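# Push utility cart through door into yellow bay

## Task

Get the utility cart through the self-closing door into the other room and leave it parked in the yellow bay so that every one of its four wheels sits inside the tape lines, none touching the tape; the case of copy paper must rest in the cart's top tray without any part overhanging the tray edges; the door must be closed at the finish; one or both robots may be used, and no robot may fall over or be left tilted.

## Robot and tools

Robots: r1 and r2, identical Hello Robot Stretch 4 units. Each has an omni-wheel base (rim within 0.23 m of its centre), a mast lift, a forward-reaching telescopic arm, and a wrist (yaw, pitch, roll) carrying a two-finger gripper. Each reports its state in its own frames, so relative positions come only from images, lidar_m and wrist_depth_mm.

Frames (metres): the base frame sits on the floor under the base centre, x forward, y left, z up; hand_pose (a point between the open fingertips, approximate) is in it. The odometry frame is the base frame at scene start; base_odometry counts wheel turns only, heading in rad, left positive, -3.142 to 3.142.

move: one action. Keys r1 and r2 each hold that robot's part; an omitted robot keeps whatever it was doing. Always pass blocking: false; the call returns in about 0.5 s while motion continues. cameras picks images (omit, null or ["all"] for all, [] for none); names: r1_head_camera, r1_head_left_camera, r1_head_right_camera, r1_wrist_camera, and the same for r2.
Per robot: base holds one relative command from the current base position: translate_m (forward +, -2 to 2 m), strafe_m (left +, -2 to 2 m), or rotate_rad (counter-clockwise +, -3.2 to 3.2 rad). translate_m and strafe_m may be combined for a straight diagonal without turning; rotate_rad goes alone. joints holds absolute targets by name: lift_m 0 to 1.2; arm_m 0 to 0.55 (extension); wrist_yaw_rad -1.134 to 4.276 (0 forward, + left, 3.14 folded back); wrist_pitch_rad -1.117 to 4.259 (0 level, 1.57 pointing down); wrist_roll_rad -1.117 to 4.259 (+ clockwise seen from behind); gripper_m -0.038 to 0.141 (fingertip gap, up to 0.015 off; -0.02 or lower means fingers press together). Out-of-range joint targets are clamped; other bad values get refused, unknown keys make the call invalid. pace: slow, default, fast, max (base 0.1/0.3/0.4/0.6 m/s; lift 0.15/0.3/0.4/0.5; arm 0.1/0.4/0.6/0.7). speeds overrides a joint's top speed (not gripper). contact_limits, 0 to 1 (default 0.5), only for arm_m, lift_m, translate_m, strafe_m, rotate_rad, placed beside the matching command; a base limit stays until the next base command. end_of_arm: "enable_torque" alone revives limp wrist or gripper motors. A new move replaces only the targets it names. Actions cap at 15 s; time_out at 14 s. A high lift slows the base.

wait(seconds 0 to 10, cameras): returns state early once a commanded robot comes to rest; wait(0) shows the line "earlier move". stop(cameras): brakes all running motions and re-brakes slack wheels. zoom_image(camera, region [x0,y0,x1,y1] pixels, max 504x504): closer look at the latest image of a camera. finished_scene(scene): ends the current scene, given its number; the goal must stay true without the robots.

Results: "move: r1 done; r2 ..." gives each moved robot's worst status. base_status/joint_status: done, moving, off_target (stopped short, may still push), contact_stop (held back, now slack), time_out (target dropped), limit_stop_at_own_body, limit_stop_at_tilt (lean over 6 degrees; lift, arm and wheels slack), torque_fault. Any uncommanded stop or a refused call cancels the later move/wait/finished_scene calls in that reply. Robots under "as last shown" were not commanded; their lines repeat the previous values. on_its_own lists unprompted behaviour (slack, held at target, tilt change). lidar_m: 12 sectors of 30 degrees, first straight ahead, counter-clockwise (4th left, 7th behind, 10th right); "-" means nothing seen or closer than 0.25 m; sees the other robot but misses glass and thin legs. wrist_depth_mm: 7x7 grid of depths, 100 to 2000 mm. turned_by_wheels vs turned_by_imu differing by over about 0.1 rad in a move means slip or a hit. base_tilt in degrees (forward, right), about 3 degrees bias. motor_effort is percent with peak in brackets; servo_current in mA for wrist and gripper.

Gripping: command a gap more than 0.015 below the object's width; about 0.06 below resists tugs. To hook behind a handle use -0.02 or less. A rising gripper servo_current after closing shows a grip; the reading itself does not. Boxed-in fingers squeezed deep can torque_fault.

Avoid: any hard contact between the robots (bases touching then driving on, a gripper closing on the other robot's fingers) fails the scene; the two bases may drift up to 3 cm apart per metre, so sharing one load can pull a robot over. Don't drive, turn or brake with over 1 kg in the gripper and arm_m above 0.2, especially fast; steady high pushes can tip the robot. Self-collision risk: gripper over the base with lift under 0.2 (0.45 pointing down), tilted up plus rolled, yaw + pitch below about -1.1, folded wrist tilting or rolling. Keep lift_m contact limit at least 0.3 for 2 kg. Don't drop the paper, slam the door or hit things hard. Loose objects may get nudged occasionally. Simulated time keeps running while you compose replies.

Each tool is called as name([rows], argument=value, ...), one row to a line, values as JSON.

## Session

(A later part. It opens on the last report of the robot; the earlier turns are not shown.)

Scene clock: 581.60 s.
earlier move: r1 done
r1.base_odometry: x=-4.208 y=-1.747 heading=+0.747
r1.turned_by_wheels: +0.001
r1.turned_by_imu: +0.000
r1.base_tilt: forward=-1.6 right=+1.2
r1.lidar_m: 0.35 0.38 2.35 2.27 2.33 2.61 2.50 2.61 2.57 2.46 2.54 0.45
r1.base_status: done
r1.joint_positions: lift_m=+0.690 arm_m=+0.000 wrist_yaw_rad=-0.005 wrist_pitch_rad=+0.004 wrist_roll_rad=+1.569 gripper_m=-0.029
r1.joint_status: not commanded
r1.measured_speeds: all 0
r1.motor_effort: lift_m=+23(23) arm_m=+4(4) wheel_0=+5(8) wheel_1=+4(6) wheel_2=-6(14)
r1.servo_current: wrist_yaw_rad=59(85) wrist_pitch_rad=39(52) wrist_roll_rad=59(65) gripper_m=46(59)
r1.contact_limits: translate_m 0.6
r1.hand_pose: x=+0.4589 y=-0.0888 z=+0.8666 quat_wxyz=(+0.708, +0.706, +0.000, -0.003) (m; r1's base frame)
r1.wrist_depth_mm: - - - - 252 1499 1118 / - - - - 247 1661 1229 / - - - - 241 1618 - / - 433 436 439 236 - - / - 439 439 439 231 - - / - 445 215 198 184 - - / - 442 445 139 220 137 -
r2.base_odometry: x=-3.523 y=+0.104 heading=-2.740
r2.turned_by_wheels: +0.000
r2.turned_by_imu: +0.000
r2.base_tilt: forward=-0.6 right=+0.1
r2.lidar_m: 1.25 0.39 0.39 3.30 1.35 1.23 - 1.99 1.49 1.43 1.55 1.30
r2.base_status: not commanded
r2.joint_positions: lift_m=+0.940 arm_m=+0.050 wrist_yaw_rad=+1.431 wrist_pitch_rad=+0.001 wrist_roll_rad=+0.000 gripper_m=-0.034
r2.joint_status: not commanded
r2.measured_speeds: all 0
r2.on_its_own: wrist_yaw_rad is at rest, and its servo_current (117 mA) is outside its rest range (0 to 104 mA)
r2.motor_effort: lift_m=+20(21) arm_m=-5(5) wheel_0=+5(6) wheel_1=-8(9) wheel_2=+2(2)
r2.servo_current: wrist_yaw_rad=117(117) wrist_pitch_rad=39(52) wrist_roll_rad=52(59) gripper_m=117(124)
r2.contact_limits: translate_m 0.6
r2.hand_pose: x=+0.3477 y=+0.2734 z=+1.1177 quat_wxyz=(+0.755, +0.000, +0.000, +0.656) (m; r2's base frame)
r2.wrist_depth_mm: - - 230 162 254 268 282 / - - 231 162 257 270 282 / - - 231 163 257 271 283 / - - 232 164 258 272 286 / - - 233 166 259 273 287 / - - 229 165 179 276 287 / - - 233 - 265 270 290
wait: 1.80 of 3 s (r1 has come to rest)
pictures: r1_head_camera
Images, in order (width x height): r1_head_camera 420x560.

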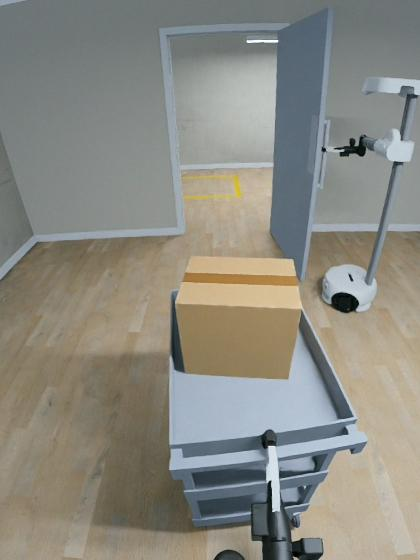

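move(blocking=false, r1={"base":{"translate_m":0.3,"strafe_m":0.127},"pace":"slow","contact_limits":{"translate_m":0.6}}, cameras=[])

wait(seconds=6, cameras=["r1_head_camera"])

Scene clock: 600.70 s.
move: r1 moving
r1.base_odometry: x=-4.202 y=-1.735 heading=+0.746
r1.turned_by_wheels: +0.000
r1.turned_by_imu: +0.000
r1.base_tilt: forward=-1.6 right=+1.3
r1.lidar_m: 0.34 0.36 2.37 2.24 2.29 2.61 2.50 2.63 2.59 2.45 2.55 0.45
r1.base_status: translate_m moving; strafe_m moving
r1.joint_positions: lift_m=+0.690 arm_m=+0.000 wrist_yaw_rad=-0.005 wrist_pitch_rad=+0.004 wrist_roll_rad=+1.569 gripper_m=-0.029
r1.joint_status: not commanded
r1.measured_speeds: translate_m=+0.048 strafe_m=+0.020 rotate_rad=+0.000 lift_m=+0.000 arm_m=+0.000 wrist_yaw_rad=+0.000 wrist_pitch_rad=+0.000 wrist_roll_rad=+0.000
r1.motor_effort: lift_m=+23(23) arm_m=+4(4) wheel_0=+5(7) wheel_1=+6(8) wheel_2=-11(11)
r1.servo_current: wrist_yaw_rad=46(65) wrist_pitch_rad=46(46) wrist_roll_rad=39(65) gripper_m=52(52)
r1.contact_limits: translate_m 0.6
r1.hand_pose: x=+0.4589 y=-0.0888 z=+0.8666 quat_wxyz=(+0.708, +0.706, +0.000, -0.003) (m; r1's base frame)
r1.wrist_depth_mm: - - - - 256 291 1118 / - - - - 249 1661 1229 / - - - - 242 1661 - / - 436 433 436 236 - - / - 436 436 213 232 - - / - 439 190 167 183 - - / - 439 449 156 218 138 -
r2.base_odometry: x=-3.523 y=+0.104 heading=-2.740
r2.turned_by_wheels: +0.000
r2.turned_by_imu: +0.000
r2.base_tilt: forward=-0.7 right=+0.1
r2.lidar_m: 1.26 0.40 0.38 3.30 1.32 1.20 - 2.01 1.49 1.45 1.54 1.32
r2.base_status: not commanded
r2.joint_positions: lift_m=+0.940 arm_m=+0.050 wrist_yaw_rad=+1.431 wrist_pitch_rad=+0.001 wrist_roll_rad=+0.000 gripper_m=-0.034
r2.joint_status: not commanded
r2.measured_speeds: all 0
r2.motor_effort: lift_m=+20(21) arm_m=-5(5) wheel_0=+6(6) wheel_1=-8(9) wheel_2=+2(2)
r2.servo_current: wrist_yaw_rad=111(117) wrist_pitch_rad=46(46) wrist_roll_rad=52(59) gripper_m=117(124)
r2.contact_limits: translate_m 0.6
r2.hand_pose: x=+0.3477 y=+0.2734 z=+1.1177 quat_wxyz=(+0.755, +0.000, +0.000, +0.656) (m; r2's base frame)
r2.wrist_depth_mm: - - 229 162 254 268 282 / - - 230 163 257 270 282 / - - 231 164 257 270 283 / - - 232 164 257 272 285 / - - 234 165 259 273 287 / - - 229 166 179 276 289 / - - 232 - 266 268 290
pictures: none
No camera images: "cameras" was empty.

Scene clock: 604.67 s.
earlier move: r1 done
r1.base_odometry: x=-4.074 y=-1.451 heading=+0.747
r1.turned_by_wheels: +0.000
r1.turned_by_imu: +0.000
r1.base_tilt: forward=-1.6 right=+1.3
r1.lidar_m: 0.38 0.41 2.24 2.13 2.21 2.94 2.82 2.90 2.69 2.58 2.70 0.41
r1.base_status: done
r1.joint_positions: lift_m=+0.690 arm_m=+0.000 wrist_yaw_rad=-0.005 wrist_pitch_rad=+0.004 wrist_roll_rad=+1.569 gripper_m=-0.029
r1.joint_status: not commanded
r1.measured_speeds: all 0
r1.motor_effort: lift_m=+23(23) arm_m=+4(4) wheel_0=+4(7) wheel_1=+3(8) wheel_2=-5(14)
r1.servo_current: wrist_yaw_rad=46(85) wrist_pitch_rad=46(52) wrist_roll_rad=46(65) gripper_m=52(65)
r1.contact_limits: translate_m 0.6
r1.hand_pose: x=+0.4588 y=-0.0889 z=+0.8666 quat_wxyz=(+0.708, +0.706, +0.000, -0.003) (m; r1's base frame)
r1.wrist_depth_mm: - - - - 217 1576 1205 / - - - - 219 798 - / - 421 421 415 221 - - / - 433 430 163 223 - - / - 449 452 209 225 - - / - 473 187 199 183 - - / - - 484 166 229 137 -
r2.base_odometry: x=-3.523 y=+0.104 heading=-2.740
r2.turned_by_wheels: +0.000
r2.turned_by_imu: +0.001
r2.base_tilt: forward=-0.6 right=+0.1
r2.lidar_m: 1.25 0.39 0.38 3.30 1.02 1.15 - 2.02 1.52 1.43 1.53 1.30
r2.base_status: not commanded
r2.joint_positions: lift_m=+0.940 arm_m=+0.050 wrist_yaw_rad=+1.431 wrist_pitch_rad=+0.001 wrist_roll_rad=+0.000 gripper_m=-0.034
r2.joint_status: not commanded
r2.measured_speeds: all 0
r2.on_its_own: wrist_yaw_rad is at rest, and its servo_current (111 mA) is outside its rest range (0 to 104 mA)
r2.motor_effort: lift_m=+20(21) arm_m=-5(5) wheel_0=+5(6) wheel_1=-8(9) wheel_2=+1(2)
r2.servo_current: wrist_yaw_rad=111(117) wrist_pitch_rad=33(46) wrist_roll_rad=52(59) gripper_m=117(124)
r2.contact_limits: translate_m 0.6
r2.hand_pose: x=+0.3477 y=+0.2734 z=+1.1177 quat_wxyz=(+0.755, +0.000, +0.000, +0.656) (m; r2's base frame)
r2.wrist_depth_mm: - - 229 162 253 268 282 / - - 230 163 256 270 282 / - - 231 163 257 270 285 / - - 233 164 256 271 286 / - - 235 165 258 273 287 / - - 230 166 180 276 287 / - - 234 - 266 270 291
wait: 3.97 of 6 s (r1 has come to rest)
pictures: r1_head_camera
Images, in order (width x height): r1_head_camera 420x560.

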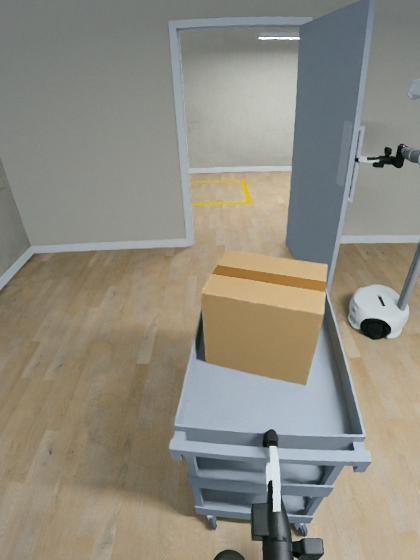

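move(blocking=false, r1={"base":{"translate_m":0.4,"strafe_m":-0.018},"pace":"slow","contact_limits":{"translate_m":0.6}}, cameras=[])

wait(seconds=6, cameras=["r1_head_camera"])

Scene clock: 612.97 s.
move: r1 moving
r1.base_odometry: x=-4.064 y=-1.442 heading=+0.747
r1.turned_by_wheels: +0.000
r1.turned_by_imu: +0.000
r1.base_tilt: forward=-1.6 right=+1.3
r1.lidar_m: 0.39 0.44 2.25 2.13 2.20 2.91 2.83 2.94 2.68 2.59 2.68 0.41
r1.base_status: translate_m moving; strafe_m moving
r1.joint_positions: lift_m=+0.690 arm_m=+0.000 wrist_yaw_rad=-0.004 wrist_pitch_rad=+0.004 wrist_roll_rad=+1.569 gripper_m=-0.029
r1.joint_status: not commanded
r1.measured_speeds: translate_m=+0.048 strafe_m=-0.002 rotate_rad=-0.002 lift_m=+0.000 arm_m=+0.000 wrist_yaw_rad=+0.008 wrist_pitch_rad=+0.000 wrist_roll_rad=+0.000
r1.motor_effort: lift_m=+23(23) arm_m=+4(4) wheel_0=+7(10) wheel_1=+6(7) wheel_2=-8(11)
r1.servo_current: wrist_yaw_rad=39(72) wrist_pitch_rad=39(52) wrist_roll_rad=46(65) gripper_m=52(59)
r1.contact_limits: translate_m 0.6
r1.hand_pose: x=+0.4589 y=-0.0886 z=+0.8666 quat_wxyz=(+0.708, +0.706, +0.000, -0.003) (m; r1's base frame)
r1.wrist_depth_mm: - - - - 216 1537 1229 / - - - - 217 - - / - 418 418 413 220 - - / - 427 430 161 222 - - / - 449 449 211 224 - - / - 477 189 198 185 - - / - - 488 165 230 138 -
r2.base_odometry: x=-3.523 y=+0.104 heading=-2.740
r2.turned_by_wheels: +0.000
r2.turned_by_imu: +0.000
r2.base_tilt: forward=-0.7 right=+0.0
r2.lidar_m: 1.26 0.37 0.38 3.28 0.99 1.10 - 2.01 1.49 1.44 1.53 1.31
r2.base_status: not commanded
r2.joint_positions: lift_m=+0.940 arm_m=+0.050 wrist_yaw_rad=+1.431 wrist_pitch_rad=+0.001 wrist_roll_rad=+0.000 gripper_m=-0.034
r2.joint_status: not commanded
r2.measured_speeds: all 0
r2.motor_effort: lift_m=+20(21) arm_m=-5(5) wheel_0=+5(6) wheel_1=-8(9) wheel_2=+2(2)
r2.servo_current: wrist_yaw_rad=104(124) wrist_pitch_rad=39(46) wrist_roll_rad=46(59) gripper_m=117(124)
r2.contact_limits: translate_m 0.6
r2.hand_pose: x=+0.3477 y=+0.2734 z=+1.1177 quat_wxyz=(+0.755, +0.000, +0.000, +0.656) (m; r2's base frame)
r2.wrist_depth_mm: - - 230 162 253 267 282 / - - 230 163 256 270 283 / - - 231 163 257 271 283 / - - 233 164 257 271 287 / - - 233 165 259 273 289 / - - 230 165 179 277 289 / - - 233 - 265 270 291
pictures: none
No camera images: "cameras" was empty.

Scene clock: 617.77 s.
earlier move: r1 done
r1.base_odometry: x=-3.768 y=-1.192 heading=+0.747
r1.turned_by_wheels: +0.000
r1.turned_by_imu: +0.001
r1.base_tilt: forward=-1.6 right=+1.3
r1.lidar_m: 0.40 0.45 2.23 2.17 2.23 3.04 3.21 3.32 2.68 2.56 1.61 0.40
r1.base_status: done
r1.joint_positions: lift_m=+0.690 arm_m=+0.000 wrist_yaw_rad=+0.001 wrist_pitch_rad=+0.004 wrist_roll_rad=+1.569 gripper_m=-0.029
r1.joint_status: not commanded
r1.measured_speeds: all 0
r1.motor_effort: lift_m=+23(23) arm_m=+4(4) wheel_0=+6(11) wheel_1=+3(7) wheel_2=-1(11)
r1.servo_current: wrist_yaw_rad=39(72) wrist_pitch_rad=46(52) wrist_roll_rad=46(72) gripper_m=52(65)
r1.contact_limits: translate_m 0.6
r1.hand_pose: x=+0.4594 y=-0.0871 z=+0.8666 quat_wxyz=(+0.708, +0.706, +0.002, -0.001) (m; r1's base frame)
r1.wrist_depth_mm: - - 1430 - 197 200 - / - 484 462 145 204 - - / - 404 407 149 210 - - / - 430 430 154 215 - - / - 466 462 160 222 - - / - - 189 164 183 1661 - / - - 185 165 236 137 -
r2.base_odometry: x=-3.523 y=+0.104 heading=-2.740
r2.turned_by_wheels: +0.000
r2.turned_by_imu: +0.001
r2.base_tilt: forward=-0.6 right=+0.0
r2.lidar_m: 1.25 0.39 0.39 0.98 0.75 1.17 - 2.01 1.49 1.45 1.52 1.32
r2.base_status: not commanded
r2.joint_positions: lift_m=+0.940 arm_m=+0.050 wrist_yaw_rad=+1.431 wrist_pitch_rad=+0.001 wrist_roll_rad=+0.000 gripper_m=-0.034
r2.joint_status: not commanded
r2.measured_speeds: all 0
r2.on_its_own: wrist_yaw_rad is at rest, and its servo_current (111 mA) is outside its rest range (0 to 104 mA)
r2.motor_effort: lift_m=+20(21) arm_m=-5(5) wheel_0=+5(6) wheel_1=-9(9) wheel_2=+2(2)
r2.servo_current: wrist_yaw_rad=111(124) wrist_pitch_rad=39(46) wrist_roll_rad=46(65) gripper_m=111(124)
r2.contact_limits: translate_m 0.6
r2.hand_pose: x=+0.3477 y=+0.2734 z=+1.1177 quat_wxyz=(+0.755, +0.000, +0.000, +0.656) (m; r2's base frame)
r2.wrist_depth_mm: - - 231 162 253 268 282 / - - 230 163 256 270 282 / - - 233 163 257 270 283 / - - 232 164 257 272 286 / - - 234 166 259 274 287 / 991 - 229 165 179 276 289 / - - 233 - 265 270 291
wait: 4.80 of 6 s (r1 has come to rest)
pictures: r1_head_camera
Images, in order (width x height): r1_head_camera 420x560.

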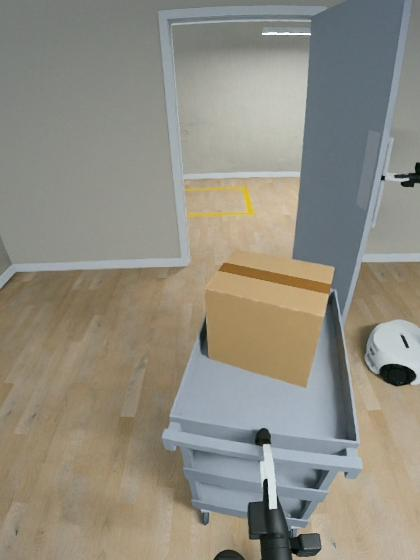

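move(blocking=false, r1={"base":{"translate_m":0.3,"strafe_m":-0.122},"pace":"slow","contact_limits":{"translate_m":0.6}}, cameras=[])

wait(seconds=6, cameras=["r1_head_camera"])

Scene clock: 625.77 s.
move: r1 moving
r1.base_odometry: x=-3.756 y=-1.187 heading=+0.748
r1.turned_by_wheels: +0.001
r1.turned_by_imu: +0.001
r1.base_tilt: forward=-1.6 right=+1.3
r1.lidar_m: 0.39 0.45 2.26 2.15 2.22 3.11 3.24 3.37 2.70 2.55 1.60 0.39
r1.base_status: translate_m moving; strafe_m moving
r1.joint_positions: lift_m=+0.690 arm_m=+0.000 wrist_yaw_rad=+0.001 wrist_pitch_rad=+0.004 wrist_roll_rad=+1.569 gripper_m=-0.029
r1.joint_status: not commanded
r1.measured_speeds: translate_m=+0.049 strafe_m=-0.019 rotate_rad=+0.002 lift_m=+0.000 arm_m=+0.000 wrist_yaw_rad=+0.000 wrist_pitch_rad=+0.000 wrist_roll_rad=+0.000
r1.motor_effort: lift_m=+23(23) arm_m=+4(4) wheel_0=+12(12) wheel_1=+4(6) wheel_2=-7(8)
r1.servo_current: wrist_yaw_rad=52(59) wrist_pitch_rad=46(52) wrist_roll_rad=52(59) gripper_m=59(59)
r1.contact_limits: translate_m 0.6
r1.hand_pose: x=+0.4594 y=-0.0871 z=+0.8666 quat_wxyz=(+0.708, +0.706, +0.002, -0.001) (m; r1's base frame)
r1.wrist_depth_mm: - - 1397 - 196 559 - / - 477 469 144 201 - - / - 402 402 148 208 - - / - 430 430 153 215 - - / - 466 452 158 222 - - / - - 213 198 187 1618 - / - - 185 139 236 138 -
r2.base_odometry: x=-3.523 y=+0.104 heading=-2.740
r2.turned_by_wheels: +0.000
r2.turned_by_imu: +0.000
r2.base_tilt: forward=-0.7 right=+0.0
r2.lidar_m: 1.26 0.37 0.38 0.90 0.76 1.18 - 2.00 1.49 1.42 1.50 1.31
r2.base_status: not commanded
r2.joint_positions: lift_m=+0.940 arm_m=+0.050 wrist_yaw_rad=+1.431 wrist_pitch_rad=+0.001 wrist_roll_rad=+0.000 gripper_m=-0.034
r2.joint_status: not commanded
r2.measured_speeds: all 0
r2.motor_effort: lift_m=+20(20) arm_m=-5(5) wheel_0=+5(6) wheel_1=-8(9) wheel_2=+1(2)
r2.servo_current: wrist_yaw_rad=104(117) wrist_pitch_rad=46(46) wrist_roll_rad=46(52) gripper_m=111(124)
r2.contact_limits: translate_m 0.6
r2.hand_pose: x=+0.3477 y=+0.2734 z=+1.1177 quat_wxyz=(+0.755, +0.000, +0.000, +0.656) (m; r2's base frame)
r2.wrist_depth_mm: - - 229 161 254 267 282 / - - 231 162 256 268 283 / - - 232 163 258 271 283 / - - 233 164 257 272 286 / - - 234 166 259 273 287 / 991 - 230 166 179 277 287 / - - 233 - 265 270 290
pictures: none
No camera images: "cameras" was empty.

Scene clock: 629.70 s.
earlier move: r1 done
r1.base_odometry: x=-3.466 y=-1.077 heading=+0.748
r1.turned_by_wheels: +0.000
r1.turned_by_imu: +0.001
r1.base_tilt: forward=-1.6 right=+1.3
r1.lidar_m: 0.40 0.42 2.39 2.29 2.38 3.28 3.58 3.51 2.56 2.43 1.24 0.43
r1.base_status: done
r1.joint_positions: lift_m=+0.690 arm_m=+0.000 wrist_yaw_rad=+0.003 wrist_pitch_rad=+0.004 wrist_roll_rad=+1.569 gripper_m=-0.029
r1.joint_status: not commanded
r1.measured_speeds: all 0
r1.motor_effort: lift_m=+23(23) arm_m=+4(4) wheel_0=+7(13) wheel_1=+4(8) wheel_2=+1(8)
r1.servo_current: wrist_yaw_rad=52(78) wrist_pitch_rad=52(52) wrist_roll_rad=39(65) gripper_m=52(59)
r1.contact_limits: translate_m 0.6
r1.hand_pose: x=+0.4595 y=-0.0867 z=+0.8666 quat_wxyz=(+0.708, +0.706, +0.002, -0.001) (m; r1's base frame)
r1.wrist_depth_mm: - - 1098 - 214 - 1098 / - - - - 217 - - / - 415 421 413 220 - - / - 430 427 421 222 - - / - 452 452 442 225 - - / - 480 190 199 185 - - / - - 185 167 230 136 -
r2.base_odometry: x=-3.523 y=+0.104 heading=-2.740
r2.turned_by_wheels: +0.000
r2.turned_by_imu: +0.001
r2.base_tilt: forward=-0.6 right=+0.0
r2.lidar_m: 1.26 0.39 0.36 0.62 0.69 1.23 - 2.01 1.51 1.43 1.53 1.29
r2.base_status: not commanded
r2.joint_positions: lift_m=+0.940 arm_m=+0.050 wrist_yaw_rad=+1.431 wrist_pitch_rad=+0.001 wrist_roll_rad=+0.000 gripper_m=-0.034
r2.joint_status: not commanded
r2.measured_speeds: all 0
r2.on_its_own: wrist_yaw_rad is at rest, and its servo_current (111 mA) is outside its rest range (0 to 104 mA)
r2.motor_effort: lift_m=+20(21) arm_m=-5(5) wheel_0=+6(6) wheel_1=-9(9) wheel_2=+1(2)
r2.servo_current: wrist_yaw_rad=111(124) wrist_pitch_rad=46(52) wrist_roll_rad=46(65) gripper_m=111(124)
r2.contact_limits: translate_m 0.6
r2.hand_pose: x=+0.3477 y=+0.2734 z=+1.1177 quat_wxyz=(+0.755, +0.000, +0.000, +0.656) (m; r2's base frame)
r2.wrist_depth_mm: - - 230 162 254 267 281 / - - 230 163 257 270 282 / - - 232 164 257 271 283 / - - 232 163 257 271 286 / 741 - 234 165 258 272 289 / 741 878 230 165 179 277 289 / 699 139 233 - 264 268 291
wait: 3.93 of 6 s (r1 has come to rest)
pictures: r1_head_camera
Images, in order (width x height): r1_head_camera 420x560.

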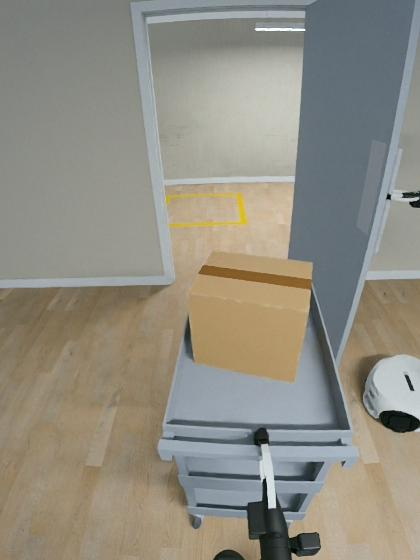

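move(blocking=false, r1={"base":{"translate_m":0.3,"strafe_m":-0.09},"pace":"slow","contact_limits":{"translate_m":0.6}}, cameras=[])

wait(seconds=6, cameras=["r1_head_camera"])

Scene clock: 643.53 s.
move: r1 moving
r1.base_odometry: x=-3.454 y=-1.072 heading=+0.749
r1.turned_by_wheels: +0.001
r1.turned_by_imu: +0.000
r1.base_tilt: forward=-1.6 right=+1.2
r1.lidar_m: 0.39 0.41 2.39 2.28 2.37 3.25 3.60 3.47 2.52 2.43 1.22 0.41
r1.base_status: translate_m moving; strafe_m moving
r1.joint_positions: lift_m=+0.690 arm_m=+0.000 wrist_yaw_rad=+0.003 wrist_pitch_rad=+0.004 wrist_roll_rad=+1.569 gripper_m=-0.029
r1.joint_status: not commanded
r1.measured_speeds: translate_m=+0.049 strafe_m=-0.015 rotate_rad=+0.000 lift_m=+0.000 arm_m=+0.000 wrist_yaw_rad=+0.000 wrist_pitch_rad=+0.000 wrist_roll_rad=+0.000
r1.motor_effort: lift_m=+23(23) arm_m=+4(4) wheel_0=+11(13) wheel_1=+5(6) wheel_2=-8(8)
r1.servo_current: wrist_yaw_rad=39(59) wrist_pitch_rad=46(59) wrist_roll_rad=46(59) gripper_m=52(52)
r1.contact_limits: translate_m 0.6
r1.hand_pose: x=+0.4595 y=-0.0867 z=+0.8666 quat_wxyz=(+0.708, +0.706, +0.002, -0.001) (m; r1's base frame)
r1.wrist_depth_mm: - - 1118 - 215 - 1098 / - - - - 217 - - / - 418 415 413 220 - - / - 433 427 424 223 - - / - 452 449 442 224 - - / - 477 190 198 185 - - / - - 185 166 230 137 -
r2.base_odometry: x=-3.523 y=+0.104 heading=-2.740
r2.turned_by_wheels: +0.000
r2.turned_by_imu: +0.000
r2.base_tilt: forward=-0.6 right=+0.1
r2.lidar_m: 1.25 0.38 0.38 0.62 0.72 1.20 - 2.00 1.49 1.43 1.53 1.31
r2.base_status: not commanded
r2.joint_positions: lift_m=+0.940 arm_m=+0.050 wrist_yaw_rad=+1.431 wrist_pitch_rad=+0.001 wrist_roll_rad=+0.000 gripper_m=-0.034
r2.joint_status: not commanded
r2.measured_speeds: all 0
r2.motor_effort: lift_m=+20(21) arm_m=-5(5) wheel_0=+6(6) wheel_1=-8(9) wheel_2=+1(2)
r2.servo_current: wrist_yaw_rad=98(117) wrist_pitch_rad=39(46) wrist_roll_rad=46(52) gripper_m=124(124)
r2.contact_limits: translate_m 0.6
r2.hand_pose: x=+0.3477 y=+0.2734 z=+1.1177 quat_wxyz=(+0.755, +0.000, +0.000, +0.656) (m; r2's base frame)
r2.wrist_depth_mm: - - 230 162 253 268 282 / - - 230 163 256 270 282 / - - 231 163 257 270 285 / - - 233 164 256 271 285 / 732 - 234 165 259 273 287 / 707 866 229 166 179 276 289 / 715 809 233 - 263 270 293
pictures: none
No camera images: "cameras" was empty.

Scene clock: 647.40 s.
earlier move: r1 done
r1.base_odometry: x=-3.185 y=-0.939 heading=+0.749
r1.turned_by_wheels: +0.000
r1.turned_by_imu: -0.001
r1.base_tilt: forward=-1.6 right=+1.3
r1.lidar_m: 0.36 0.40 2.44 2.38 2.48 3.38 3.91 3.38 2.47 2.35 0.93 0.44
r1.base_status: done
r1.joint_positions: lift_m=+0.690 arm_m=+0.000 wrist_yaw_rad=+0.003 wrist_pitch_rad=+0.004 wrist_roll_rad=+1.569 gripper_m=-0.029
r1.joint_status: not commanded
r1.measured_speeds: all 0
r1.motor_effort: lift_m=+23(23) arm_m=+3(4) wheel_0=+3(13) wheel_1=+2(6) wheel_2=-3(9)
r1.servo_current: wrist_yaw_rad=52(72) wrist_pitch_rad=46(59) wrist_roll_rad=39(72) gripper_m=46(59)
r1.contact_limits: translate_m 0.6
r1.hand_pose: x=+0.4595 y=-0.0867 z=+0.8666 quat_wxyz=(+0.708, +0.706, +0.002, -0.001) (m; r1's base frame)
r1.wrist_depth_mm: - 854 854 - 236 - - / - - - - 234 - - / 1756 - - 473 232 - - / 1756 433 430 430 231 - - / 1756 442 439 436 230 - - / 1756 449 191 198 182 - - / - 142 459 141 224 128 -
r2.base_odometry: x=-3.523 y=+0.104 heading=-2.740
r2.turned_by_wheels: +0.000
r2.turned_by_imu: +0.001
r2.base_tilt: forward=-0.6 right=+0.0
r2.lidar_m: 1.25 0.38 0.37 0.59 0.60 1.04 - 2.03 1.49 1.44 1.54 1.29
r2.base_status: not commanded
r2.joint_positions: lift_m=+0.940 arm_m=+0.050 wrist_yaw_rad=+1.431 wrist_pitch_rad=+0.001 wrist_roll_rad=+0.000 gripper_m=-0.034
r2.joint_status: not commanded
r2.measured_speeds: all 0
r2.motor_effort: lift_m=+21(21) arm_m=-5(5) wheel_0=+5(6) wheel_1=-8(9) wheel_2=+2(2)
r2.servo_current: wrist_yaw_rad=104(117) wrist_pitch_rad=46(46) wrist_roll_rad=59(59) gripper_m=111(124)
r2.contact_limits: translate_m 0.6
r2.hand_pose: x=+0.3477 y=+0.2734 z=+1.1177 quat_wxyz=(+0.755, +0.000, +0.000, +0.656) (m; r2's base frame)
r2.wrist_depth_mm: - - 230 162 254 267 282 / - - 230 163 255 267 282 / - - 231 164 257 270 285 / - - 233 164 258 271 285 / - 609 233 166 258 273 289 / 621 609 230 166 179 276 289 / 621 609 232 - 266 270 291
wait: 3.87 of 6 s (r1 has come to rest)
pictures: r1_head_camera
Images, in order (width x height): r1_head_camera 420x560.

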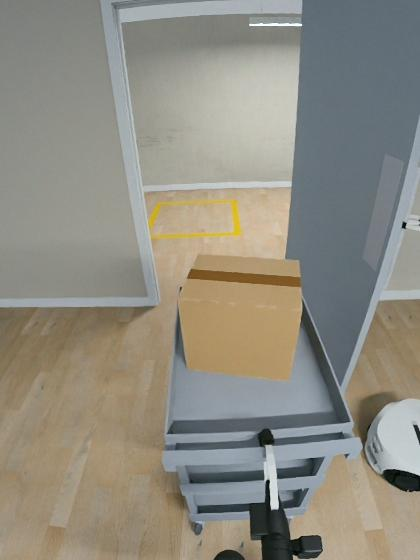

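move(r1={"base":{"translate_m":0.3},"pace":"slow","contact_limits":{"translate_m":0.6}}, blocking=false, cameras=[])

wait(seconds=6, cameras=["r1_head_camera"])

Scene clock: 668.27 s.
move: r1 moving
r1.base_odometry: x=-3.176 y=-0.931 heading=+0.749
r1.turned_by_wheels: +0.000
r1.turned_by_imu: +0.000
r1.base_tilt: forward=-1.6 right=+1.3
r1.lidar_m: 0.38 0.38 2.46 2.37 2.48 3.38 3.94 3.37 2.44 2.35 0.94 0.44
r1.base_status: translate_m moving
r1.joint_positions: lift_m=+0.690 arm_m=+0.000 wrist_yaw_rad=+0.002 wrist_pitch_rad=+0.004 wrist_roll_rad=+1.569 gripper_m=-0.029
r1.joint_status: not commanded
r1.measured_speeds: translate_m=+0.048 strafe_m=+0.000 rotate_rad=+0.000 lift_m=+0.000 arm_m=+0.000 wrist_yaw_rad=-0.008 wrist_pitch_rad=+0.000 wrist_roll_rad=+0.000
r1.motor_effort: lift_m=+23(23) arm_m=+4(4) wheel_0=+4(8) wheel_1=+6(6) wheel_2=-9(9)
r1.servo_current: wrist_yaw_rad=46(65) wrist_pitch_rad=46(46) wrist_roll_rad=46(59) gripper_m=52(59)
r1.contact_limits: translate_m 0.6
r1.hand_pose: x=+0.4595 y=-0.0868 z=+0.8666 quat_wxyz=(+0.708, +0.706, +0.002, -0.001) (m; r1's base frame)
r1.wrist_depth_mm: - 820 831 - 240 263 - / - - - - 238 - - / 1756 - - 174 235 - - / 1756 430 430 433 232 - - / 1756 439 439 439 229 - - / 1756 452 445 198 183 - - / 1708 149 185 141 224 128 -
r2: as last shown
r2.turned_by_imu: +0.000
r2.lidar_m: 1.25 0.40 0.38 0.58 0.63 1.05 - 2.02 1.52 1.44 1.53 1.30
r2.motor_effort: lift_m=+20(20) arm_m=-5(5) wheel_0=+5(6) wheel_1=-8(9) wheel_2=+1(2)
r2.servo_current: wrist_yaw_rad=111(117) wrist_pitch_rad=46(46) wrist_roll_rad=46(52) gripper_m=117(124)
r2.contact_limits: translate_m 0.6
r2.wrist_depth_mm: - - 229 162 253 268 282 / - - 230 163 256 270 282 / - - 232 163 256 271 285 / - - 233 164 257 272 285 / - 615 234 166 259 274 287 / 621 609 230 165 179 277 289 / 627 609 233 - 265 270 290
pictures: none
No camera images: "cameras" was empty.

Scene clock: 672.03 s.
earlier move: r1 done
r1.base_odometry: x=-2.965 y=-0.735 heading=+0.748
r1.turned_by_wheels: +0.000
r1.turned_by_imu: -0.003
r1.base_tilt: forward=-1.6 right=+1.3
r1.lidar_m: 0.37 0.39 2.40 2.37 2.47 3.39 - 3.39 2.47 0.96 0.77 0.41
r1.base_status: done
r1.joint_positions: lift_m=+0.690 arm_m=+0.000 wrist_yaw_rad=-0.004 wrist_pitch_rad=+0.004 wrist_roll_rad=+1.569 gripper_m=-0.029
r1.joint_status: not commanded
r1.measured_speeds: all 0
r1.motor_effort: lift_m=+23(24) arm_m=+4(4) wheel_0=+0(8) wheel_1=+3(7) wheel_2=-5(12)
r1.servo_current: wrist_yaw_rad=52(72) wrist_pitch_rad=39(52) wrist_roll_rad=46(65) gripper_m=46(59)
r1.contact_limits: translate_m 0.6
r1.hand_pose: x=+0.4589 y=-0.0886 z=+0.8666 quat_wxyz=(+0.708, +0.706, +0.000, -0.003) (m; r1's base frame)
r1.wrist_depth_mm: - - - - 236 - - / - - - - 234 - - / - - - 427 231 - - / - 430 427 430 230 - - / - 442 439 208 229 - - / - 449 185 198 183 - - / - 455 466 165 224 128 -
r2.base_odometry: x=-3.523 y=+0.104 heading=-2.740
r2.turned_by_wheels: +0.000
r2.turned_by_imu: +0.001
r2.base_tilt: forward=-0.6 right=+0.1
r2.lidar_m: 1.26 0.39 0.38 0.54 0.77 4.76 - 2.01 1.50 1.43 1.50 1.30
r2.base_status: not commanded
r2.joint_positions: lift_m=+0.940 arm_m=+0.050 wrist_yaw_rad=+1.431 wrist_pitch_rad=+0.001 wrist_roll_rad=+0.000 gripper_m=-0.034
r2.joint_status: not commanded
r2.measured_speeds: all 0
r2.motor_effort: lift_m=+20(21) arm_m=-5(5) wheel_0=+5(6) wheel_1=-8(9) wheel_2=+2(2)
r2.servo_current: wrist_yaw_rad=104(124) wrist_pitch_rad=46(46) wrist_roll_rad=46(65) gripper_m=124(124)
r2.contact_limits: translate_m 0.6
r2.hand_pose: x=+0.3477 y=+0.2734 z=+1.1177 quat_wxyz=(+0.755, +0.000, +0.000, +0.656) (m; r2's base frame)
r2.wrist_depth_mm: - - 229 163 254 268 282 / - - 230 163 256 268 283 / - - 232 163 257 271 285 / - - 233 164 257 272 286 / - - 234 166 258 273 287 / - - 229 165 179 277 287 / 699 585 233 - 265 271 290
wait: 3.77 of 6 s (r1 has come to rest)
pictures: r1_head_camera
Images, in order (width x height): r1_head_camera 420x560.

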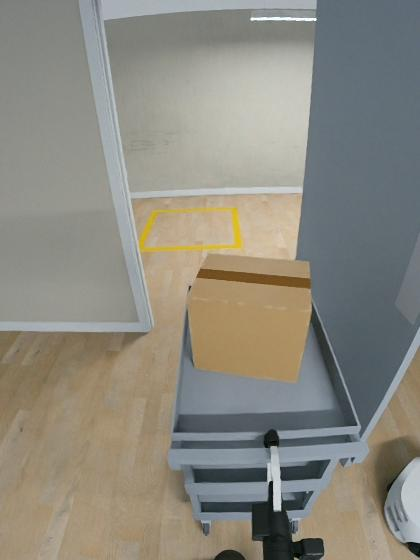

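move(r1={"base":{"translate_m":0.3,"strafe_m":-0.02},"pace":"slow","contact_limits":{"translate_m":0.6}}, blocking=false, cameras=[])

wait(seconds=6, cameras=["r1_head_camera"])

Scene clock: 689.53 s.
move: r1 moving
r1.base_odometry: x=-2.955 y=-0.727 heading=+0.748
r1.turned_by_wheels: +0.000
r1.turned_by_imu: -0.001
r1.base_tilt: forward=-1.6 right=+1.3
r1.lidar_m: 0.37 0.40 2.41 2.38 2.47 3.34 - 3.39 2.46 0.92 0.76 0.45
r1.base_status: translate_m moving; strafe_m moving
r1.joint_positions: lift_m=+0.690 arm_m=+0.000 wrist_yaw_rad=-0.004 wrist_pitch_rad=+0.004 wrist_roll_rad=+1.569 gripper_m=-0.029
r1.joint_status: not commanded
r1.measured_speeds: translate_m=+0.048 strafe_m=-0.004 rotate_rad=-0.001 lift_m=+0.000 arm_m=+0.000 wrist_yaw_rad=+0.000 wrist_pitch_rad=+0.000 wrist_roll_rad=+0.000
r1.motor_effort: lift_m=+23(23) arm_m=+4(4) wheel_0=+3(6) wheel_1=+4(6) wheel_2=-11(12)
r1.servo_current: wrist_yaw_rad=52(59) wrist_pitch_rad=46(59) wrist_roll_rad=52(59) gripper_m=52(59)
r1.contact_limits: translate_m 0.6
r1.hand_pose: x=+0.4589 y=-0.0886 z=+0.8666 quat_wxyz=(+0.708, +0.706, +0.000, -0.003) (m; r1's base frame)
r1.wrist_depth_mm: - - - - 236 - - / - - - - 235 - - / - - - 170 232 - - / - 427 427 433 229 - - / - 439 439 209 229 - - / - 452 185 198 183 - - / - 455 462 165 224 129 -
r2: as last shown
r2.turned_by_imu: +0.000
r2.base_tilt: forward=-0.7 right=+0.0
r2.lidar_m: 1.24 0.39 0.38 0.54 0.75 4.74 - 2.02 1.48 1.44 1.52 1.30
r2.servo_current: wrist_yaw_rad=104(117) wrist_pitch_rad=46(46) wrist_roll_rad=39(59) gripper_m=117(117)
r2.contact_limits: translate_m 0.6
r2.wrist_depth_mm: - - 229 163 253 267 283 / - - 230 163 256 268 282 / - - 232 163 257 270 285 / - - 232 163 257 271 287 / - - 234 166 258 274 289 / - - 230 165 179 277 287 / 699 609 233 - 265 270 291
pictures: none
No camera images: "cameras" was empty.

Scene clock: 693.33 s.
earlier move: r1 done
r1.base_odometry: x=-2.732 y=-0.546 heading=+0.749
r1.turned_by_wheels: +0.001
r1.turned_by_imu: +0.000
r1.base_tilt: forward=-1.6 right=+1.3
r1.lidar_m: 0.39 0.40 2.00 2.40 2.48 3.42 - 3.33 2.43 0.65 0.65 0.43
r1.base_status: done
r1.joint_positions: lift_m=+0.690 arm_m=+0.000 wrist_yaw_rad=-0.003 wrist_pitch_rad=+0.004 wrist_roll_rad=+1.569 gripper_m=-0.029
r1.joint_status: not commanded
r1.measured_speeds: all 0
r1.motor_effort: lift_m=+23(23) arm_m=+4(4) wheel_0=+4(8) wheel_1=+2(6) wheel_2=-4(12)
r1.servo_current: wrist_yaw_rad=46(72) wrist_pitch_rad=46(59) wrist_roll_rad=33(72) gripper_m=52(59)
r1.contact_limits: translate_m 0.6
r1.hand_pose: x=+0.4590 y=-0.0882 z=+0.8666 quat_wxyz=(+0.708, +0.706, +0.001, -0.002) (m; r1's base frame)
r1.wrist_depth_mm: - - - - 226 - - / - - - - 227 - - / - - 597 166 227 - - / - 424 430 166 227 - - / - 445 442 211 228 - - / - 462 188 198 183 - - / - 469 473 166 227 137 -
r2.base_odometry: x=-3.523 y=+0.104 heading=-2.740
r2.turned_by_wheels: +0.000
r2.turned_by_imu: +0.001
r2.base_tilt: forward=-0.6 right=+0.0
r2.lidar_m: 1.26 0.38 0.39 0.68 0.70 4.75 - 2.04 1.49 1.45 1.53 1.30
r2.base_status: not commanded
r2.joint_positions: lift_m=+0.940 arm_m=+0.050 wrist_yaw_rad=+1.431 wrist_pitch_rad=+0.001 wrist_roll_rad=+0.000 gripper_m=-0.034
r2.joint_status: not commanded
r2.measured_speeds: all 0
r2.on_its_own: wrist_yaw_rad is at rest, and its servo_current (117 mA) is outside its rest range (0 to 104 mA)
r2.motor_effort: lift_m=+21(21) arm_m=-5(5) wheel_0=+5(6) wheel_1=-9(9) wheel_2=+2(2)
r2.servo_current: wrist_yaw_rad=117(117) wrist_pitch_rad=39(46) wrist_roll_rad=52(65) gripper_m=117(124)
r2.contact_limits: translate_m 0.6
r2.hand_pose: x=+0.3477 y=+0.2734 z=+1.1177 quat_wxyz=(+0.755, +0.000, +0.000, +0.656) (m; r2's base frame)
r2.wrist_depth_mm: - - 229 162 254 268 282 / - - 230 163 256 270 282 / - - 232 164 258 272 285 / - - 233 164 258 271 287 / - - 234 165 259 272 289 / 741 768 230 166 179 277 289 / - 683 233 - 265 271 290
wait: 3.80 of 6 s (r1 has come to rest)
pictures: r1_head_camera
Images, in order (width x height): r1_head_camera 420x560.

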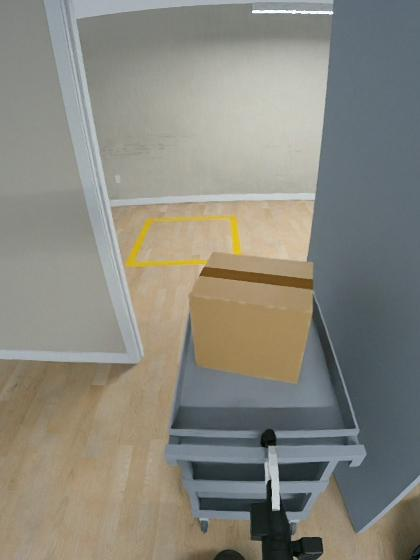

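move(r1={"base":{"translate_m":0.2,"strafe_m":-0.06},"pace":"slow","contact_limits":{"translate_m":0.6}}, blocking=false, cameras=[])

wait(seconds=6, cameras=["r1_head_camera"])

Scene clock: 701.37 s.
move: r1 moving
r1.base_odometry: x=-2.720 y=-0.540 heading=+0.749
r1.turned_by_wheels: +0.000
r1.turned_by_imu: +0.000
r1.base_tilt: forward=-1.6 right=+1.3
r1.lidar_m: 0.36 0.42 1.97 2.42 2.50 3.40 - 3.32 2.43 0.64 0.66 0.43
r1.base_status: translate_m moving; strafe_m moving
r1.joint_positions: lift_m=+0.690 arm_m=+0.000 wrist_yaw_rad=-0.003 wrist_pitch_rad=+0.004 wrist_roll_rad=+1.569 gripper_m=-0.029
r1.joint_status: not commanded
r1.measured_speeds: translate_m=+0.048 strafe_m=-0.014 rotate_rad=-0.001 lift_m=+0.000 arm_m=+0.000 wrist_yaw_rad=+0.000 wrist_pitch_rad=+0.000 wrist_roll_rad=+0.000
r1.motor_effort: lift_m=+23(23) arm_m=+4(4) wheel_0=+8(10) wheel_1=+2(5) wheel_2=-8(9)
r1.servo_current: wrist_yaw_rad=52(59) wrist_pitch_rad=46(46) wrist_roll_rad=52(59) gripper_m=46(59)
r1.contact_limits: translate_m 0.6
r1.hand_pose: x=+0.4590 y=-0.0882 z=+0.8666 quat_wxyz=(+0.708, +0.706, +0.001, -0.002) (m; r1's base frame)
r1.wrist_depth_mm: - - - - 224 - - / - - - - 225 - - / - - 574 165 226 - - / - 430 430 165 226 - - / - 445 445 213 227 - - / - 462 189 198 183 - - / - 466 477 166 227 138 -
r2.base_odometry: x=-3.523 y=+0.104 heading=-2.740
r2.turned_by_wheels: +0.000
r2.turned_by_imu: +0.000
r2.base_tilt: forward=-0.6 right=+0.0
r2.lidar_m: 1.24 0.37 0.38 0.66 0.70 4.72 - 2.01 1.50 1.44 1.54 1.32
r2.base_status: not commanded
r2.joint_positions: lift_m=+0.940 arm_m=+0.050 wrist_yaw_rad=+1.431 wrist_pitch_rad=+0.001 wrist_roll_rad=+0.000 gripper_m=-0.034
r2.joint_status: not commanded
r2.measured_speeds: all 0
r2.motor_effort: lift_m=+20(21) arm_m=-5(5) wheel_0=+5(6) wheel_1=-8(9) wheel_2=+1(2)
r2.servo_current: wrist_yaw_rad=111(111) wrist_pitch_rad=39(46) wrist_roll_rad=46(46) gripper_m=117(117)
r2.contact_limits: translate_m 0.6
r2.hand_pose: x=+0.3477 y=+0.2734 z=+1.1177 quat_wxyz=(+0.755, +0.000, +0.000, +0.656) (m; r2's base frame)
r2.wrist_depth_mm: - - 230 162 254 267 281 / - - 231 163 257 270 281 / - - 232 164 257 271 285 / - - 232 164 258 271 285 / - - 234 166 258 272 287 / - 778 229 165 179 276 287 / - 683 233 - 264 271 291
pictures: none
No camera images: "cameras" was empty.

Scene clock: 704.20 s.
earlier move: r1 done
r1.base_odometry: x=-2.545 y=-0.453 heading=+0.750
r1.turned_by_wheels: +0.001
r1.turned_by_imu: +0.001
r1.base_tilt: forward=-1.6 right=+1.2
r1.lidar_m: 0.39 0.38 1.69 2.46 2.57 3.50 - 3.26 0.69 0.60 0.50 0.45
r1.base_status: done
r1.joint_positions: lift_m=+0.690 arm_m=+0.000 wrist_yaw_rad=+0.002 wrist_pitch_rad=+0.004 wrist_roll_rad=+1.569 gripper_m=-0.029
r1.joint_status: not commanded
r1.measured_speeds: all 0
r1.motor_effort: lift_m=+23(23) arm_m=+4(4) wheel_0=+9(11) wheel_1=+4(6) wheel_2=+0(9)
r1.servo_current: wrist_yaw_rad=46(65) wrist_pitch_rad=39(52) wrist_roll_rad=52(72) gripper_m=52(59)
r1.contact_limits: translate_m 0.6
r1.hand_pose: x=+0.4595 y=-0.0868 z=+0.8666 quat_wxyz=(+0.708, +0.706, +0.002, -0.001) (m; r1's base frame)
r1.wrist_depth_mm: - - - - 223 - - / - - - - 224 - - / - - 549 421 225 - - / - 430 427 424 225 - - / - 442 445 436 227 - - / - 466 190 199 185 - - / - 473 477 166 229 137 -
r2.base_odometry: x=-3.523 y=+0.104 heading=-2.740
r2.turned_by_wheels: +0.000
r2.turned_by_imu: +0.000
r2.base_tilt: forward=-0.6 right=+0.1
r2.lidar_m: 1.24 0.38 0.38 0.60 3.47 4.76 - 2.00 1.49 1.44 1.54 1.30
r2.base_status: not commanded
r2.joint_positions: lift_m=+0.940 arm_m=+0.050 wrist_yaw_rad=+1.431 wrist_pitch_rad=+0.001 wrist_roll_rad=+0.000 gripper_m=-0.034
r2.joint_status: not commanded
r2.measured_speeds: all 0
r2.on_its_own: wrist_yaw_rad is at rest, and its servo_current (111 mA) is outside its rest range (0 to 104 mA)
r2.motor_effort: lift_m=+20(21) arm_m=-5(5) wheel_0=+5(6) wheel_1=-8(9) wheel_2=+2(2)
r2.servo_current: wrist_yaw_rad=111(124) wrist_pitch_rad=46(46) wrist_roll_rad=52(59) gripper_m=117(124)
r2.contact_limits: translate_m 0.6
r2.hand_pose: x=+0.3477 y=+0.2734 z=+1.1177 quat_wxyz=(+0.755, +0.000, +0.000, +0.656) (m; r2's base frame)
r2.wrist_depth_mm: 597 - 229 162 254 267 281 / 609 - 230 162 256 270 282 / 615 - 231 163 257 271 283 / 615 - 232 164 258 271 285 / 621 - 234 166 258 273 287 / - 707 229 166 179 276 287 / 615 - 233 - 265 268 291
wait: 2.83 of 6 s (r1 has come to rest)
pictures: r1_head_camera
Images, in order (width x height): r1_head_camera 420x560.

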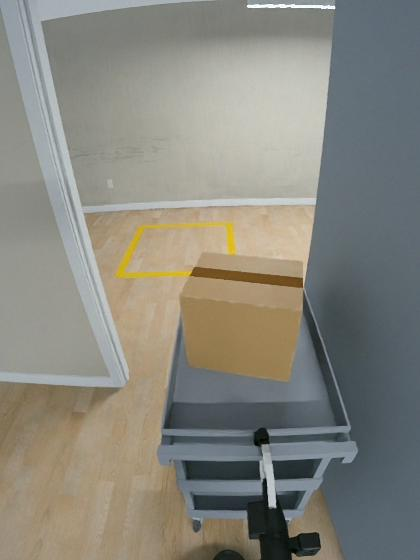

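zoom_image(camera="r1_head_camera", region=[150, 180, 410, 450])

Scaled by 1.867 from the camera's 420x560 image, which has a finer 600x800 frame.

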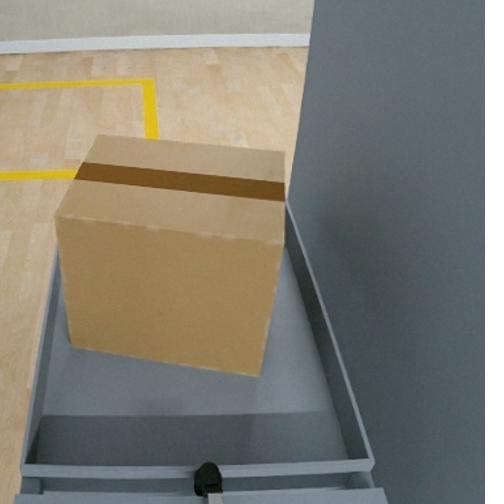

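move(r1={"base":{"translate_m":-0.8,"strafe_m":-0.14},"pace":"slow","contact_limits":{"translate_m":0.6}}, blocking=false, cameras=[])

wait(seconds=10, cameras=["r1_head_camera"])

Scene clock: 750.00 s.
move: r1 moving
r1.base_odometry: x=-2.552 y=-0.463 heading=+0.750
r1.turned_by_wheels: +0.000
r1.turned_by_imu: +0.000
r1.base_tilt: forward=-1.5 right=+1.3
r1.lidar_m: 0.37 0.42 1.73 2.42 2.57 3.51 - 3.24 0.69 0.59 0.49 0.42
r1.base_status: translate_m moving; strafe_m moving
r1.joint_positions: lift_m=+0.690 arm_m=+0.000 wrist_yaw_rad=+0.004 wrist_pitch_rad=+0.004 wrist_roll_rad=+1.569 gripper_m=-0.029
r1.joint_status: not commanded
r1.measured_speeds: translate_m=-0.049 strafe_m=-0.009 rotate_rad=+0.001 lift_m=+0.000 arm_m=+0.000 wrist_yaw_rad=+0.001 wrist_pitch_rad=+0.000 wrist_roll_rad=+0.000
r1.motor_effort: lift_m=+23(23) arm_m=-4(4) wheel_0=+0(8) wheel_1=-6(6) wheel_2=+10(12)
r1.servo_current: wrist_yaw_rad=52(65) wrist_pitch_rad=46(52) wrist_roll_rad=33(65) gripper_m=52(59)
r1.contact_limits: translate_m 0.6
r1.hand_pose: x=+0.4597 y=-0.0862 z=+0.8666 quat_wxyz=(+0.708, +0.706, +0.003, +0.000) (m; r1's base frame)
r1.wrist_depth_mm: - - - - 224 - - / - - - - 225 - - / - - 549 421 227 - - / - 427 433 166 228 - - / - 449 445 167 229 - - / - 469 190 174 185 - - / - 473 480 145 231 136 -
r2.base_odometry: x=-3.523 y=+0.104 heading=-2.740
r2.turned_by_wheels: +0.000
r2.turned_by_imu: +0.000
r2.base_tilt: forward=-0.7 right=+0.0
r2.lidar_m: 1.26 0.37 0.37 0.59 3.48 4.76 - 2.02 1.50 1.45 1.51 1.29
r2.base_status: not commanded
r2.joint_positions: lift_m=+0.940 arm_m=+0.050 wrist_yaw_rad=+1.431 wrist_pitch_rad=+0.001 wrist_roll_rad=+0.000 gripper_m=-0.034
r2.joint_status: not commanded
r2.measured_speeds: all 0
r2.motor_effort: lift_m=+21(21) arm_m=-5(5) wheel_0=+5(6) wheel_1=-8(9) wheel_2=+1(2)
r2.servo_current: wrist_yaw_rad=104(117) wrist_pitch_rad=33(46) wrist_roll_rad=46(59) gripper_m=104(124)
r2.contact_limits: translate_m 0.6
r2.hand_pose: x=+0.3477 y=+0.2734 z=+1.1177 quat_wxyz=(+0.755, +0.000, +0.000, +0.656) (m; r2's base frame)
r2.wrist_depth_mm: 603 - 229 162 254 268 282 / 603 - 230 163 256 270 281 / 603 - 232 164 257 270 285 / 603 - 233 164 257 271 287 / 615 - 234 165 258 273 289 / - 699 229 165 179 274 289 / 615 - 233 - 265 270 291
pictures: none
No camera images: "cameras" was empty.

Scene clock: 758.90 s.
earlier move: r1 done
r1.base_odometry: x=-3.035 y=-1.101 heading=+0.749
r1.turned_by_wheels: -0.001
r1.turned_by_imu: -0.003
r1.base_tilt: forward=-1.6 right=+1.3
r1.lidar_m: 0.38 0.42 2.71 2.60 2.71 3.69 3.91 3.06 2.23 2.12 0.81 0.42
r1.base_status: done
r1.joint_positions: lift_m=+0.690 arm_m=+0.000 wrist_yaw_rad=-0.001 wrist_pitch_rad=+0.004 wrist_roll_rad=+1.569 gripper_m=-0.029
r1.joint_status: not commanded
r1.measured_speeds: all 0
r1.motor_effort: lift_m=+23(24) arm_m=-4(4) wheel_0=-8(12) wheel_1=-4(9) wheel_2=+2(14)
r1.servo_current: wrist_yaw_rad=52(78) wrist_pitch_rad=46(52) wrist_roll_rad=52(72) gripper_m=52(65)
r1.contact_limits: translate_m 0.6
r1.hand_pose: x=+0.4592 y=-0.0877 z=+0.8666 quat_wxyz=(+0.708, +0.706, +0.001, -0.002) (m; r1's base frame)
r1.wrist_depth_mm: - - - - 230 1576 1229 / - 854 854 - 231 1661 - / - 788 640 430 229 - - / 1708 430 433 430 230 - - / 1756 445 445 210 230 - - / 1708 466 187 198 183 - - / 1808 466 477 169 230 128 -
r2.base_odometry: x=-3.523 y=+0.104 heading=-2.740
r2.turned_by_wheels: +0.000
r2.turned_by_imu: +0.001
r2.base_tilt: forward=-0.6 right=+0.0
r2.lidar_m: 1.27 0.40 0.34 0.32 0.37 0.78 - 2.02 1.49 1.45 1.54 1.28
r2.base_status: not commanded
r2.joint_positions: lift_m=+0.940 arm_m=+0.050 wrist_yaw_rad=+1.431 wrist_pitch_rad=+0.001 wrist_roll_rad=+0.000 gripper_m=-0.034
r2.joint_status: not commanded
r2.measured_speeds: all 0
r2.on_its_own: wrist_yaw_rad is at rest, and its servo_current (111 mA) is outside its rest range (0 to 104 mA)
r2.motor_effort: lift_m=+20(21) arm_m=-5(6) wheel_0=+4(6) wheel_1=-8(9) wheel_2=+2(2)
r2.servo_current: wrist_yaw_rad=111(124) wrist_pitch_rad=46(52) wrist_roll_rad=46(59) gripper_m=117(124)
r2.contact_limits: translate_m 0.6
r2.hand_pose: x=+0.3477 y=+0.2734 z=+1.1177 quat_wxyz=(+0.755, +0.000, +0.000, +0.656) (m; r2's base frame)
r2.wrist_depth_mm: - - 230 162 254 270 283 / - - 231 162 255 270 283 / - - 232 163 257 272 285 / - - 233 164 258 272 286 / - 554 235 165 259 273 290 / 343 418 229 166 179 276 289 / 343 359 233 - 266 271 291
wait: 8.90 of 10 s (r1 has come to rest)
pictures: r1_head_camera
Images, in order (width x height): r1_head_camera 420x560.

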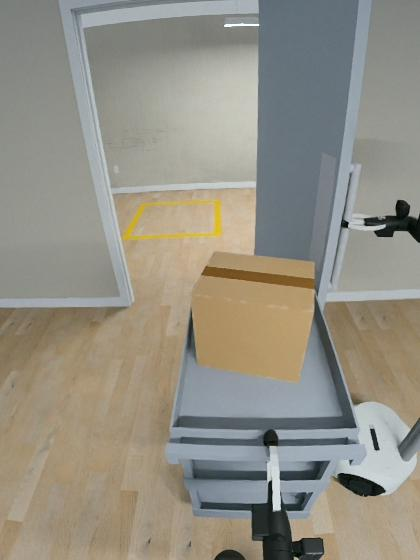

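move(r1={"base":{"translate_m":-1.0,"strafe_m":0.38},"pace":"slow","contact_limits":{"translate_m":0.6}}, blocking=false, cameras=[])

wait(seconds=10, cameras=[])

wait(seconds=5, cameras=["r1_head_camera"])

Scene clock: 770.73 s.
move: r1 moving
r1.base_odometry: x=-3.047 y=-1.106 heading=+0.748
r1.turned_by_wheels: -0.001
r1.turned_by_imu: -0.001
r1.base_tilt: forward=-1.6 right=+1.3
r1.lidar_m: 0.39 0.42 2.71 2.59 2.69 3.68 3.89 3.09 2.24 2.12 0.82 0.41
r1.base_status: translate_m moving; strafe_m moving
r1.joint_positions: lift_m=+0.690 arm_m=+0.000 wrist_yaw_rad=-0.001 wrist_pitch_rad=+0.004 wrist_roll_rad=+1.569 gripper_m=-0.029
r1.joint_status: not commanded
r1.measured_speeds: translate_m=-0.049 strafe_m=+0.019 rotate_rad=+0.001 lift_m=+0.000 arm_m=+0.000 wrist_yaw_rad=+0.000 wrist_pitch_rad=+0.000 wrist_roll_rad=+0.000
r1.motor_effort: lift_m=+23(23) arm_m=-4(4) wheel_0=-13(15) wheel_1=-3(5) wheel_2=+8(8)
r1.servo_current: wrist_yaw_rad=52(52) wrist_pitch_rad=39(52) wrist_roll_rad=52(65) gripper_m=52(59)
r1.contact_limits: translate_m 0.6
r1.hand_pose: x=+0.4592 y=-0.0877 z=+0.8666 quat_wxyz=(+0.708, +0.706, +0.001, -0.002) (m; r1's base frame)
r1.wrist_depth_mm: - - - - 230 1537 1255 / - - 878 - 231 1499 - / - 603 603 427 230 - - / 1756 427 433 433 231 - - / 1808 449 442 210 230 - - / 1756 462 185 169 183 - - / 1708 469 477 169 231 128 -
r2.base_odometry: x=-3.523 y=+0.104 heading=-2.740
r2.turned_by_wheels: +0.000
r2.turned_by_imu: +0.000
r2.base_tilt: forward=-0.6 right=+0.0
r2.lidar_m: 1.26 0.38 0.35 0.33 0.36 0.82 - 2.00 1.51 1.43 1.53 1.31
r2.base_status: not commanded
r2.joint_positions: lift_m=+0.940 arm_m=+0.050 wrist_yaw_rad=+1.431 wrist_pitch_rad=+0.001 wrist_roll_rad=+0.000 gripper_m=-0.034
r2.joint_status: not commanded
r2.measured_speeds: all 0
r2.motor_effort: lift_m=+20(21) arm_m=-5(5) wheel_0=+4(5) wheel_1=-8(9) wheel_2=+1(2)
r2.servo_current: wrist_yaw_rad=124(124) wrist_pitch_rad=46(46) wrist_roll_rad=59(59) gripper_m=117(124)
r2.contact_limits: translate_m 0.6
r2.hand_pose: x=+0.3477 y=+0.2734 z=+1.1177 quat_wxyz=(+0.755, +0.000, +0.000, +0.656) (m; r2's base frame)
r2.wrist_depth_mm: - - 229 162 254 267 282 / - - 230 163 256 268 282 / - - 232 163 257 272 286 / - - 232 164 256 272 285 / 564 554 235 166 259 274 289 / 342 436 229 166 179 277 289 / 338 373 233 - 265 271 293
pictures: none
No camera images: "cameras" was empty.

Scene clock: 780.73 s.
earlier move: r1 moving
r1.base_odometry: x=-3.965 y=-1.477 heading=+0.748
r1.turned_by_wheels: -0.001
r1.turned_by_imu: -0.005
r1.base_tilt: forward=-1.6 right=+1.2
r1.lidar_m: 0.43 3.03 2.35 2.22 2.31 2.96 2.87 2.96 2.61 2.49 0.53 0.32
r1.base_status: translate_m moving; strafe_m moving
r1.joint_positions: lift_m=+0.690 arm_m=+0.000 wrist_yaw_rad=-0.004 wrist_pitch_rad=+0.004 wrist_roll_rad=+1.569 gripper_m=-0.029
r1.joint_status: not commanded
r1.measured_speeds: translate_m=-0.093 strafe_m=+0.036 rotate_rad=-0.001 lift_m=+0.000 arm_m=+0.000 wrist_yaw_rad=-0.001 wrist_pitch_rad=+0.000 wrist_roll_rad=+0.000
r1.motor_effort: lift_m=+23(23) arm_m=-4(4) wheel_0=-10(15) wheel_1=-3(8) wheel_2=+3(8)
r1.servo_current: wrist_yaw_rad=72(78) wrist_pitch_rad=39(59) wrist_roll_rad=59(78) gripper_m=52(65)
r1.contact_limits: translate_m 0.6
r1.hand_pose: x=+0.4590 y=-0.0886 z=+0.8666 quat_wxyz=(+0.708, +0.706, +0.000, -0.003) (m; r1's base frame)
r1.wrist_depth_mm: 340 327 330 - - 128 - / - 377 384 - - 143 - / - 466 459 - - 162 - / - - - - 186 198 - / - - - 113 218 1708 - / - - 185 - 177 1708 1308 / - - - 127 375 389 389
r2.base_odometry: x=-3.523 y=+0.104 heading=-2.740
r2.turned_by_wheels: +0.000
r2.turned_by_imu: +0.001
r2.base_tilt: forward=-0.6 right=+0.0
r2.lidar_m: 1.25 0.38 0.38 3.30 1.00 0.88 - 2.01 1.50 1.44 1.54 1.30
r2.base_status: not commanded
r2.joint_positions: lift_m=+0.940 arm_m=+0.050 wrist_yaw_rad=+1.431 wrist_pitch_rad=+0.001 wrist_roll_rad=+0.000 gripper_m=-0.034
r2.joint_status: not commanded
r2.measured_speeds: all 0
r2.motor_effort: lift_m=+20(21) arm_m=-5(5) wheel_0=+4(5) wheel_1=-8(9) wheel_2=+1(2)
r2.servo_current: wrist_yaw_rad=117(124) wrist_pitch_rad=39(52) wrist_roll_rad=39(65) gripper_m=111(124)
r2.contact_limits: translate_m 0.6
r2.hand_pose: x=+0.3476 y=+0.2735 z=+1.1177 quat_wxyz=(+0.755, +0.000, +0.000, +0.656) (m; r2's base frame)
r2.wrist_depth_mm: - - 230 162 253 268 281 / - - 231 163 256 270 282 / - - 232 164 258 270 283 / - - 233 164 257 271 286 / - - 235 165 259 273 287 / - - 229 166 180 276 287 / - - 232 - 265 270 291
wait: 10.00 s; no rest
pictures: none
No camera images: "cameras" was empty.

Scene clock: 782.13 s.
earlier move: r1 done
r1.base_odometry: x=-4.026 y=-1.502 heading=+0.748
r1.turned_by_wheels: +0.000
r1.turned_by_imu: +0.000
r1.base_tilt: forward=-1.6 right=+1.3
r1.lidar_m: 0.44 3.09 2.31 2.20 2.26 2.94 2.81 2.92 2.64 2.51 0.45 0.31
r1.base_status: done
r1.joint_positions: lift_m=+0.690 arm_m=+0.000 wrist_yaw_rad=-0.005 wrist_pitch_rad=+0.004 wrist_roll_rad=+1.569 gripper_m=-0.029
r1.joint_status: not commanded
r1.measured_speeds: all 0
r1.motor_effort: lift_m=+23(24) arm_m=-4(4) wheel_0=-10(15) wheel_1=-3(8) wheel_2=-1(8)
r1.servo_current: wrist_yaw_rad=33(78) wrist_pitch_rad=39(59) wrist_roll_rad=33(78) gripper_m=52(65)
r1.contact_limits: translate_m 0.6
r1.hand_pose: x=+0.4589 y=-0.0888 z=+0.8666 quat_wxyz=(+0.708, +0.706, +0.000, -0.003) (m; r1's base frame)
r1.wrist_depth_mm: 340 329 329 - - 123 - / - 382 389 - - 133 - / - 480 469 - - 156 - / - - - - - 195 - / - - - 112 217 1576 1308 / - - 185 - 177 1661 1229 / - - - 124 382 384 1138
r2.base_odometry: x=-3.523 y=+0.104 heading=-2.740
r2.turned_by_wheels: +0.000
r2.turned_by_imu: +0.000
r2.base_tilt: forward=-0.6 right=+0.1
r2.lidar_m: 1.26 0.37 0.38 3.30 1.36 0.94 - 2.00 1.50 1.43 1.52 1.30
r2.base_status: not commanded
r2.joint_positions: lift_m=+0.940 arm_m=+0.050 wrist_yaw_rad=+1.431 wrist_pitch_rad=+0.001 wrist_roll_rad=+0.000 gripper_m=-0.034
r2.joint_status: not commanded
r2.measured_speeds: all 0
r2.on_its_own: wrist_yaw_rad is at rest, and its servo_current (111 mA) is outside its rest range (0 to 104 mA)
r2.motor_effort: lift_m=+21(21) arm_m=-5(5) wheel_0=+4(5) wheel_1=-8(9) wheel_2=+2(2)
r2.servo_current: wrist_yaw_rad=111(124) wrist_pitch_rad=39(52) wrist_roll_rad=52(65) gripper_m=111(124)
r2.contact_limits: translate_m 0.6
r2.hand_pose: x=+0.3476 y=+0.2735 z=+1.1177 quat_wxyz=(+0.755, +0.000, +0.000, +0.656) (m; r2's base frame)
r2.wrist_depth_mm: - - 229 163 254 268 282 / - - 230 163 255 270 283 / - - 232 164 257 272 283 / - - 233 164 257 272 286 / - - 234 166 258 272 287 / - - 229 165 179 277 289 / - - 234 - 265 270 291
wait: 1.40 of 5 s (r1 has come to rest)
pictures: r1_head_camera
Images, in order (width x height): r1_head_camera 420x560.

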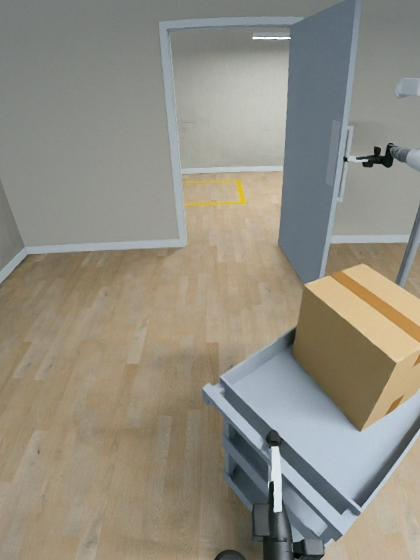

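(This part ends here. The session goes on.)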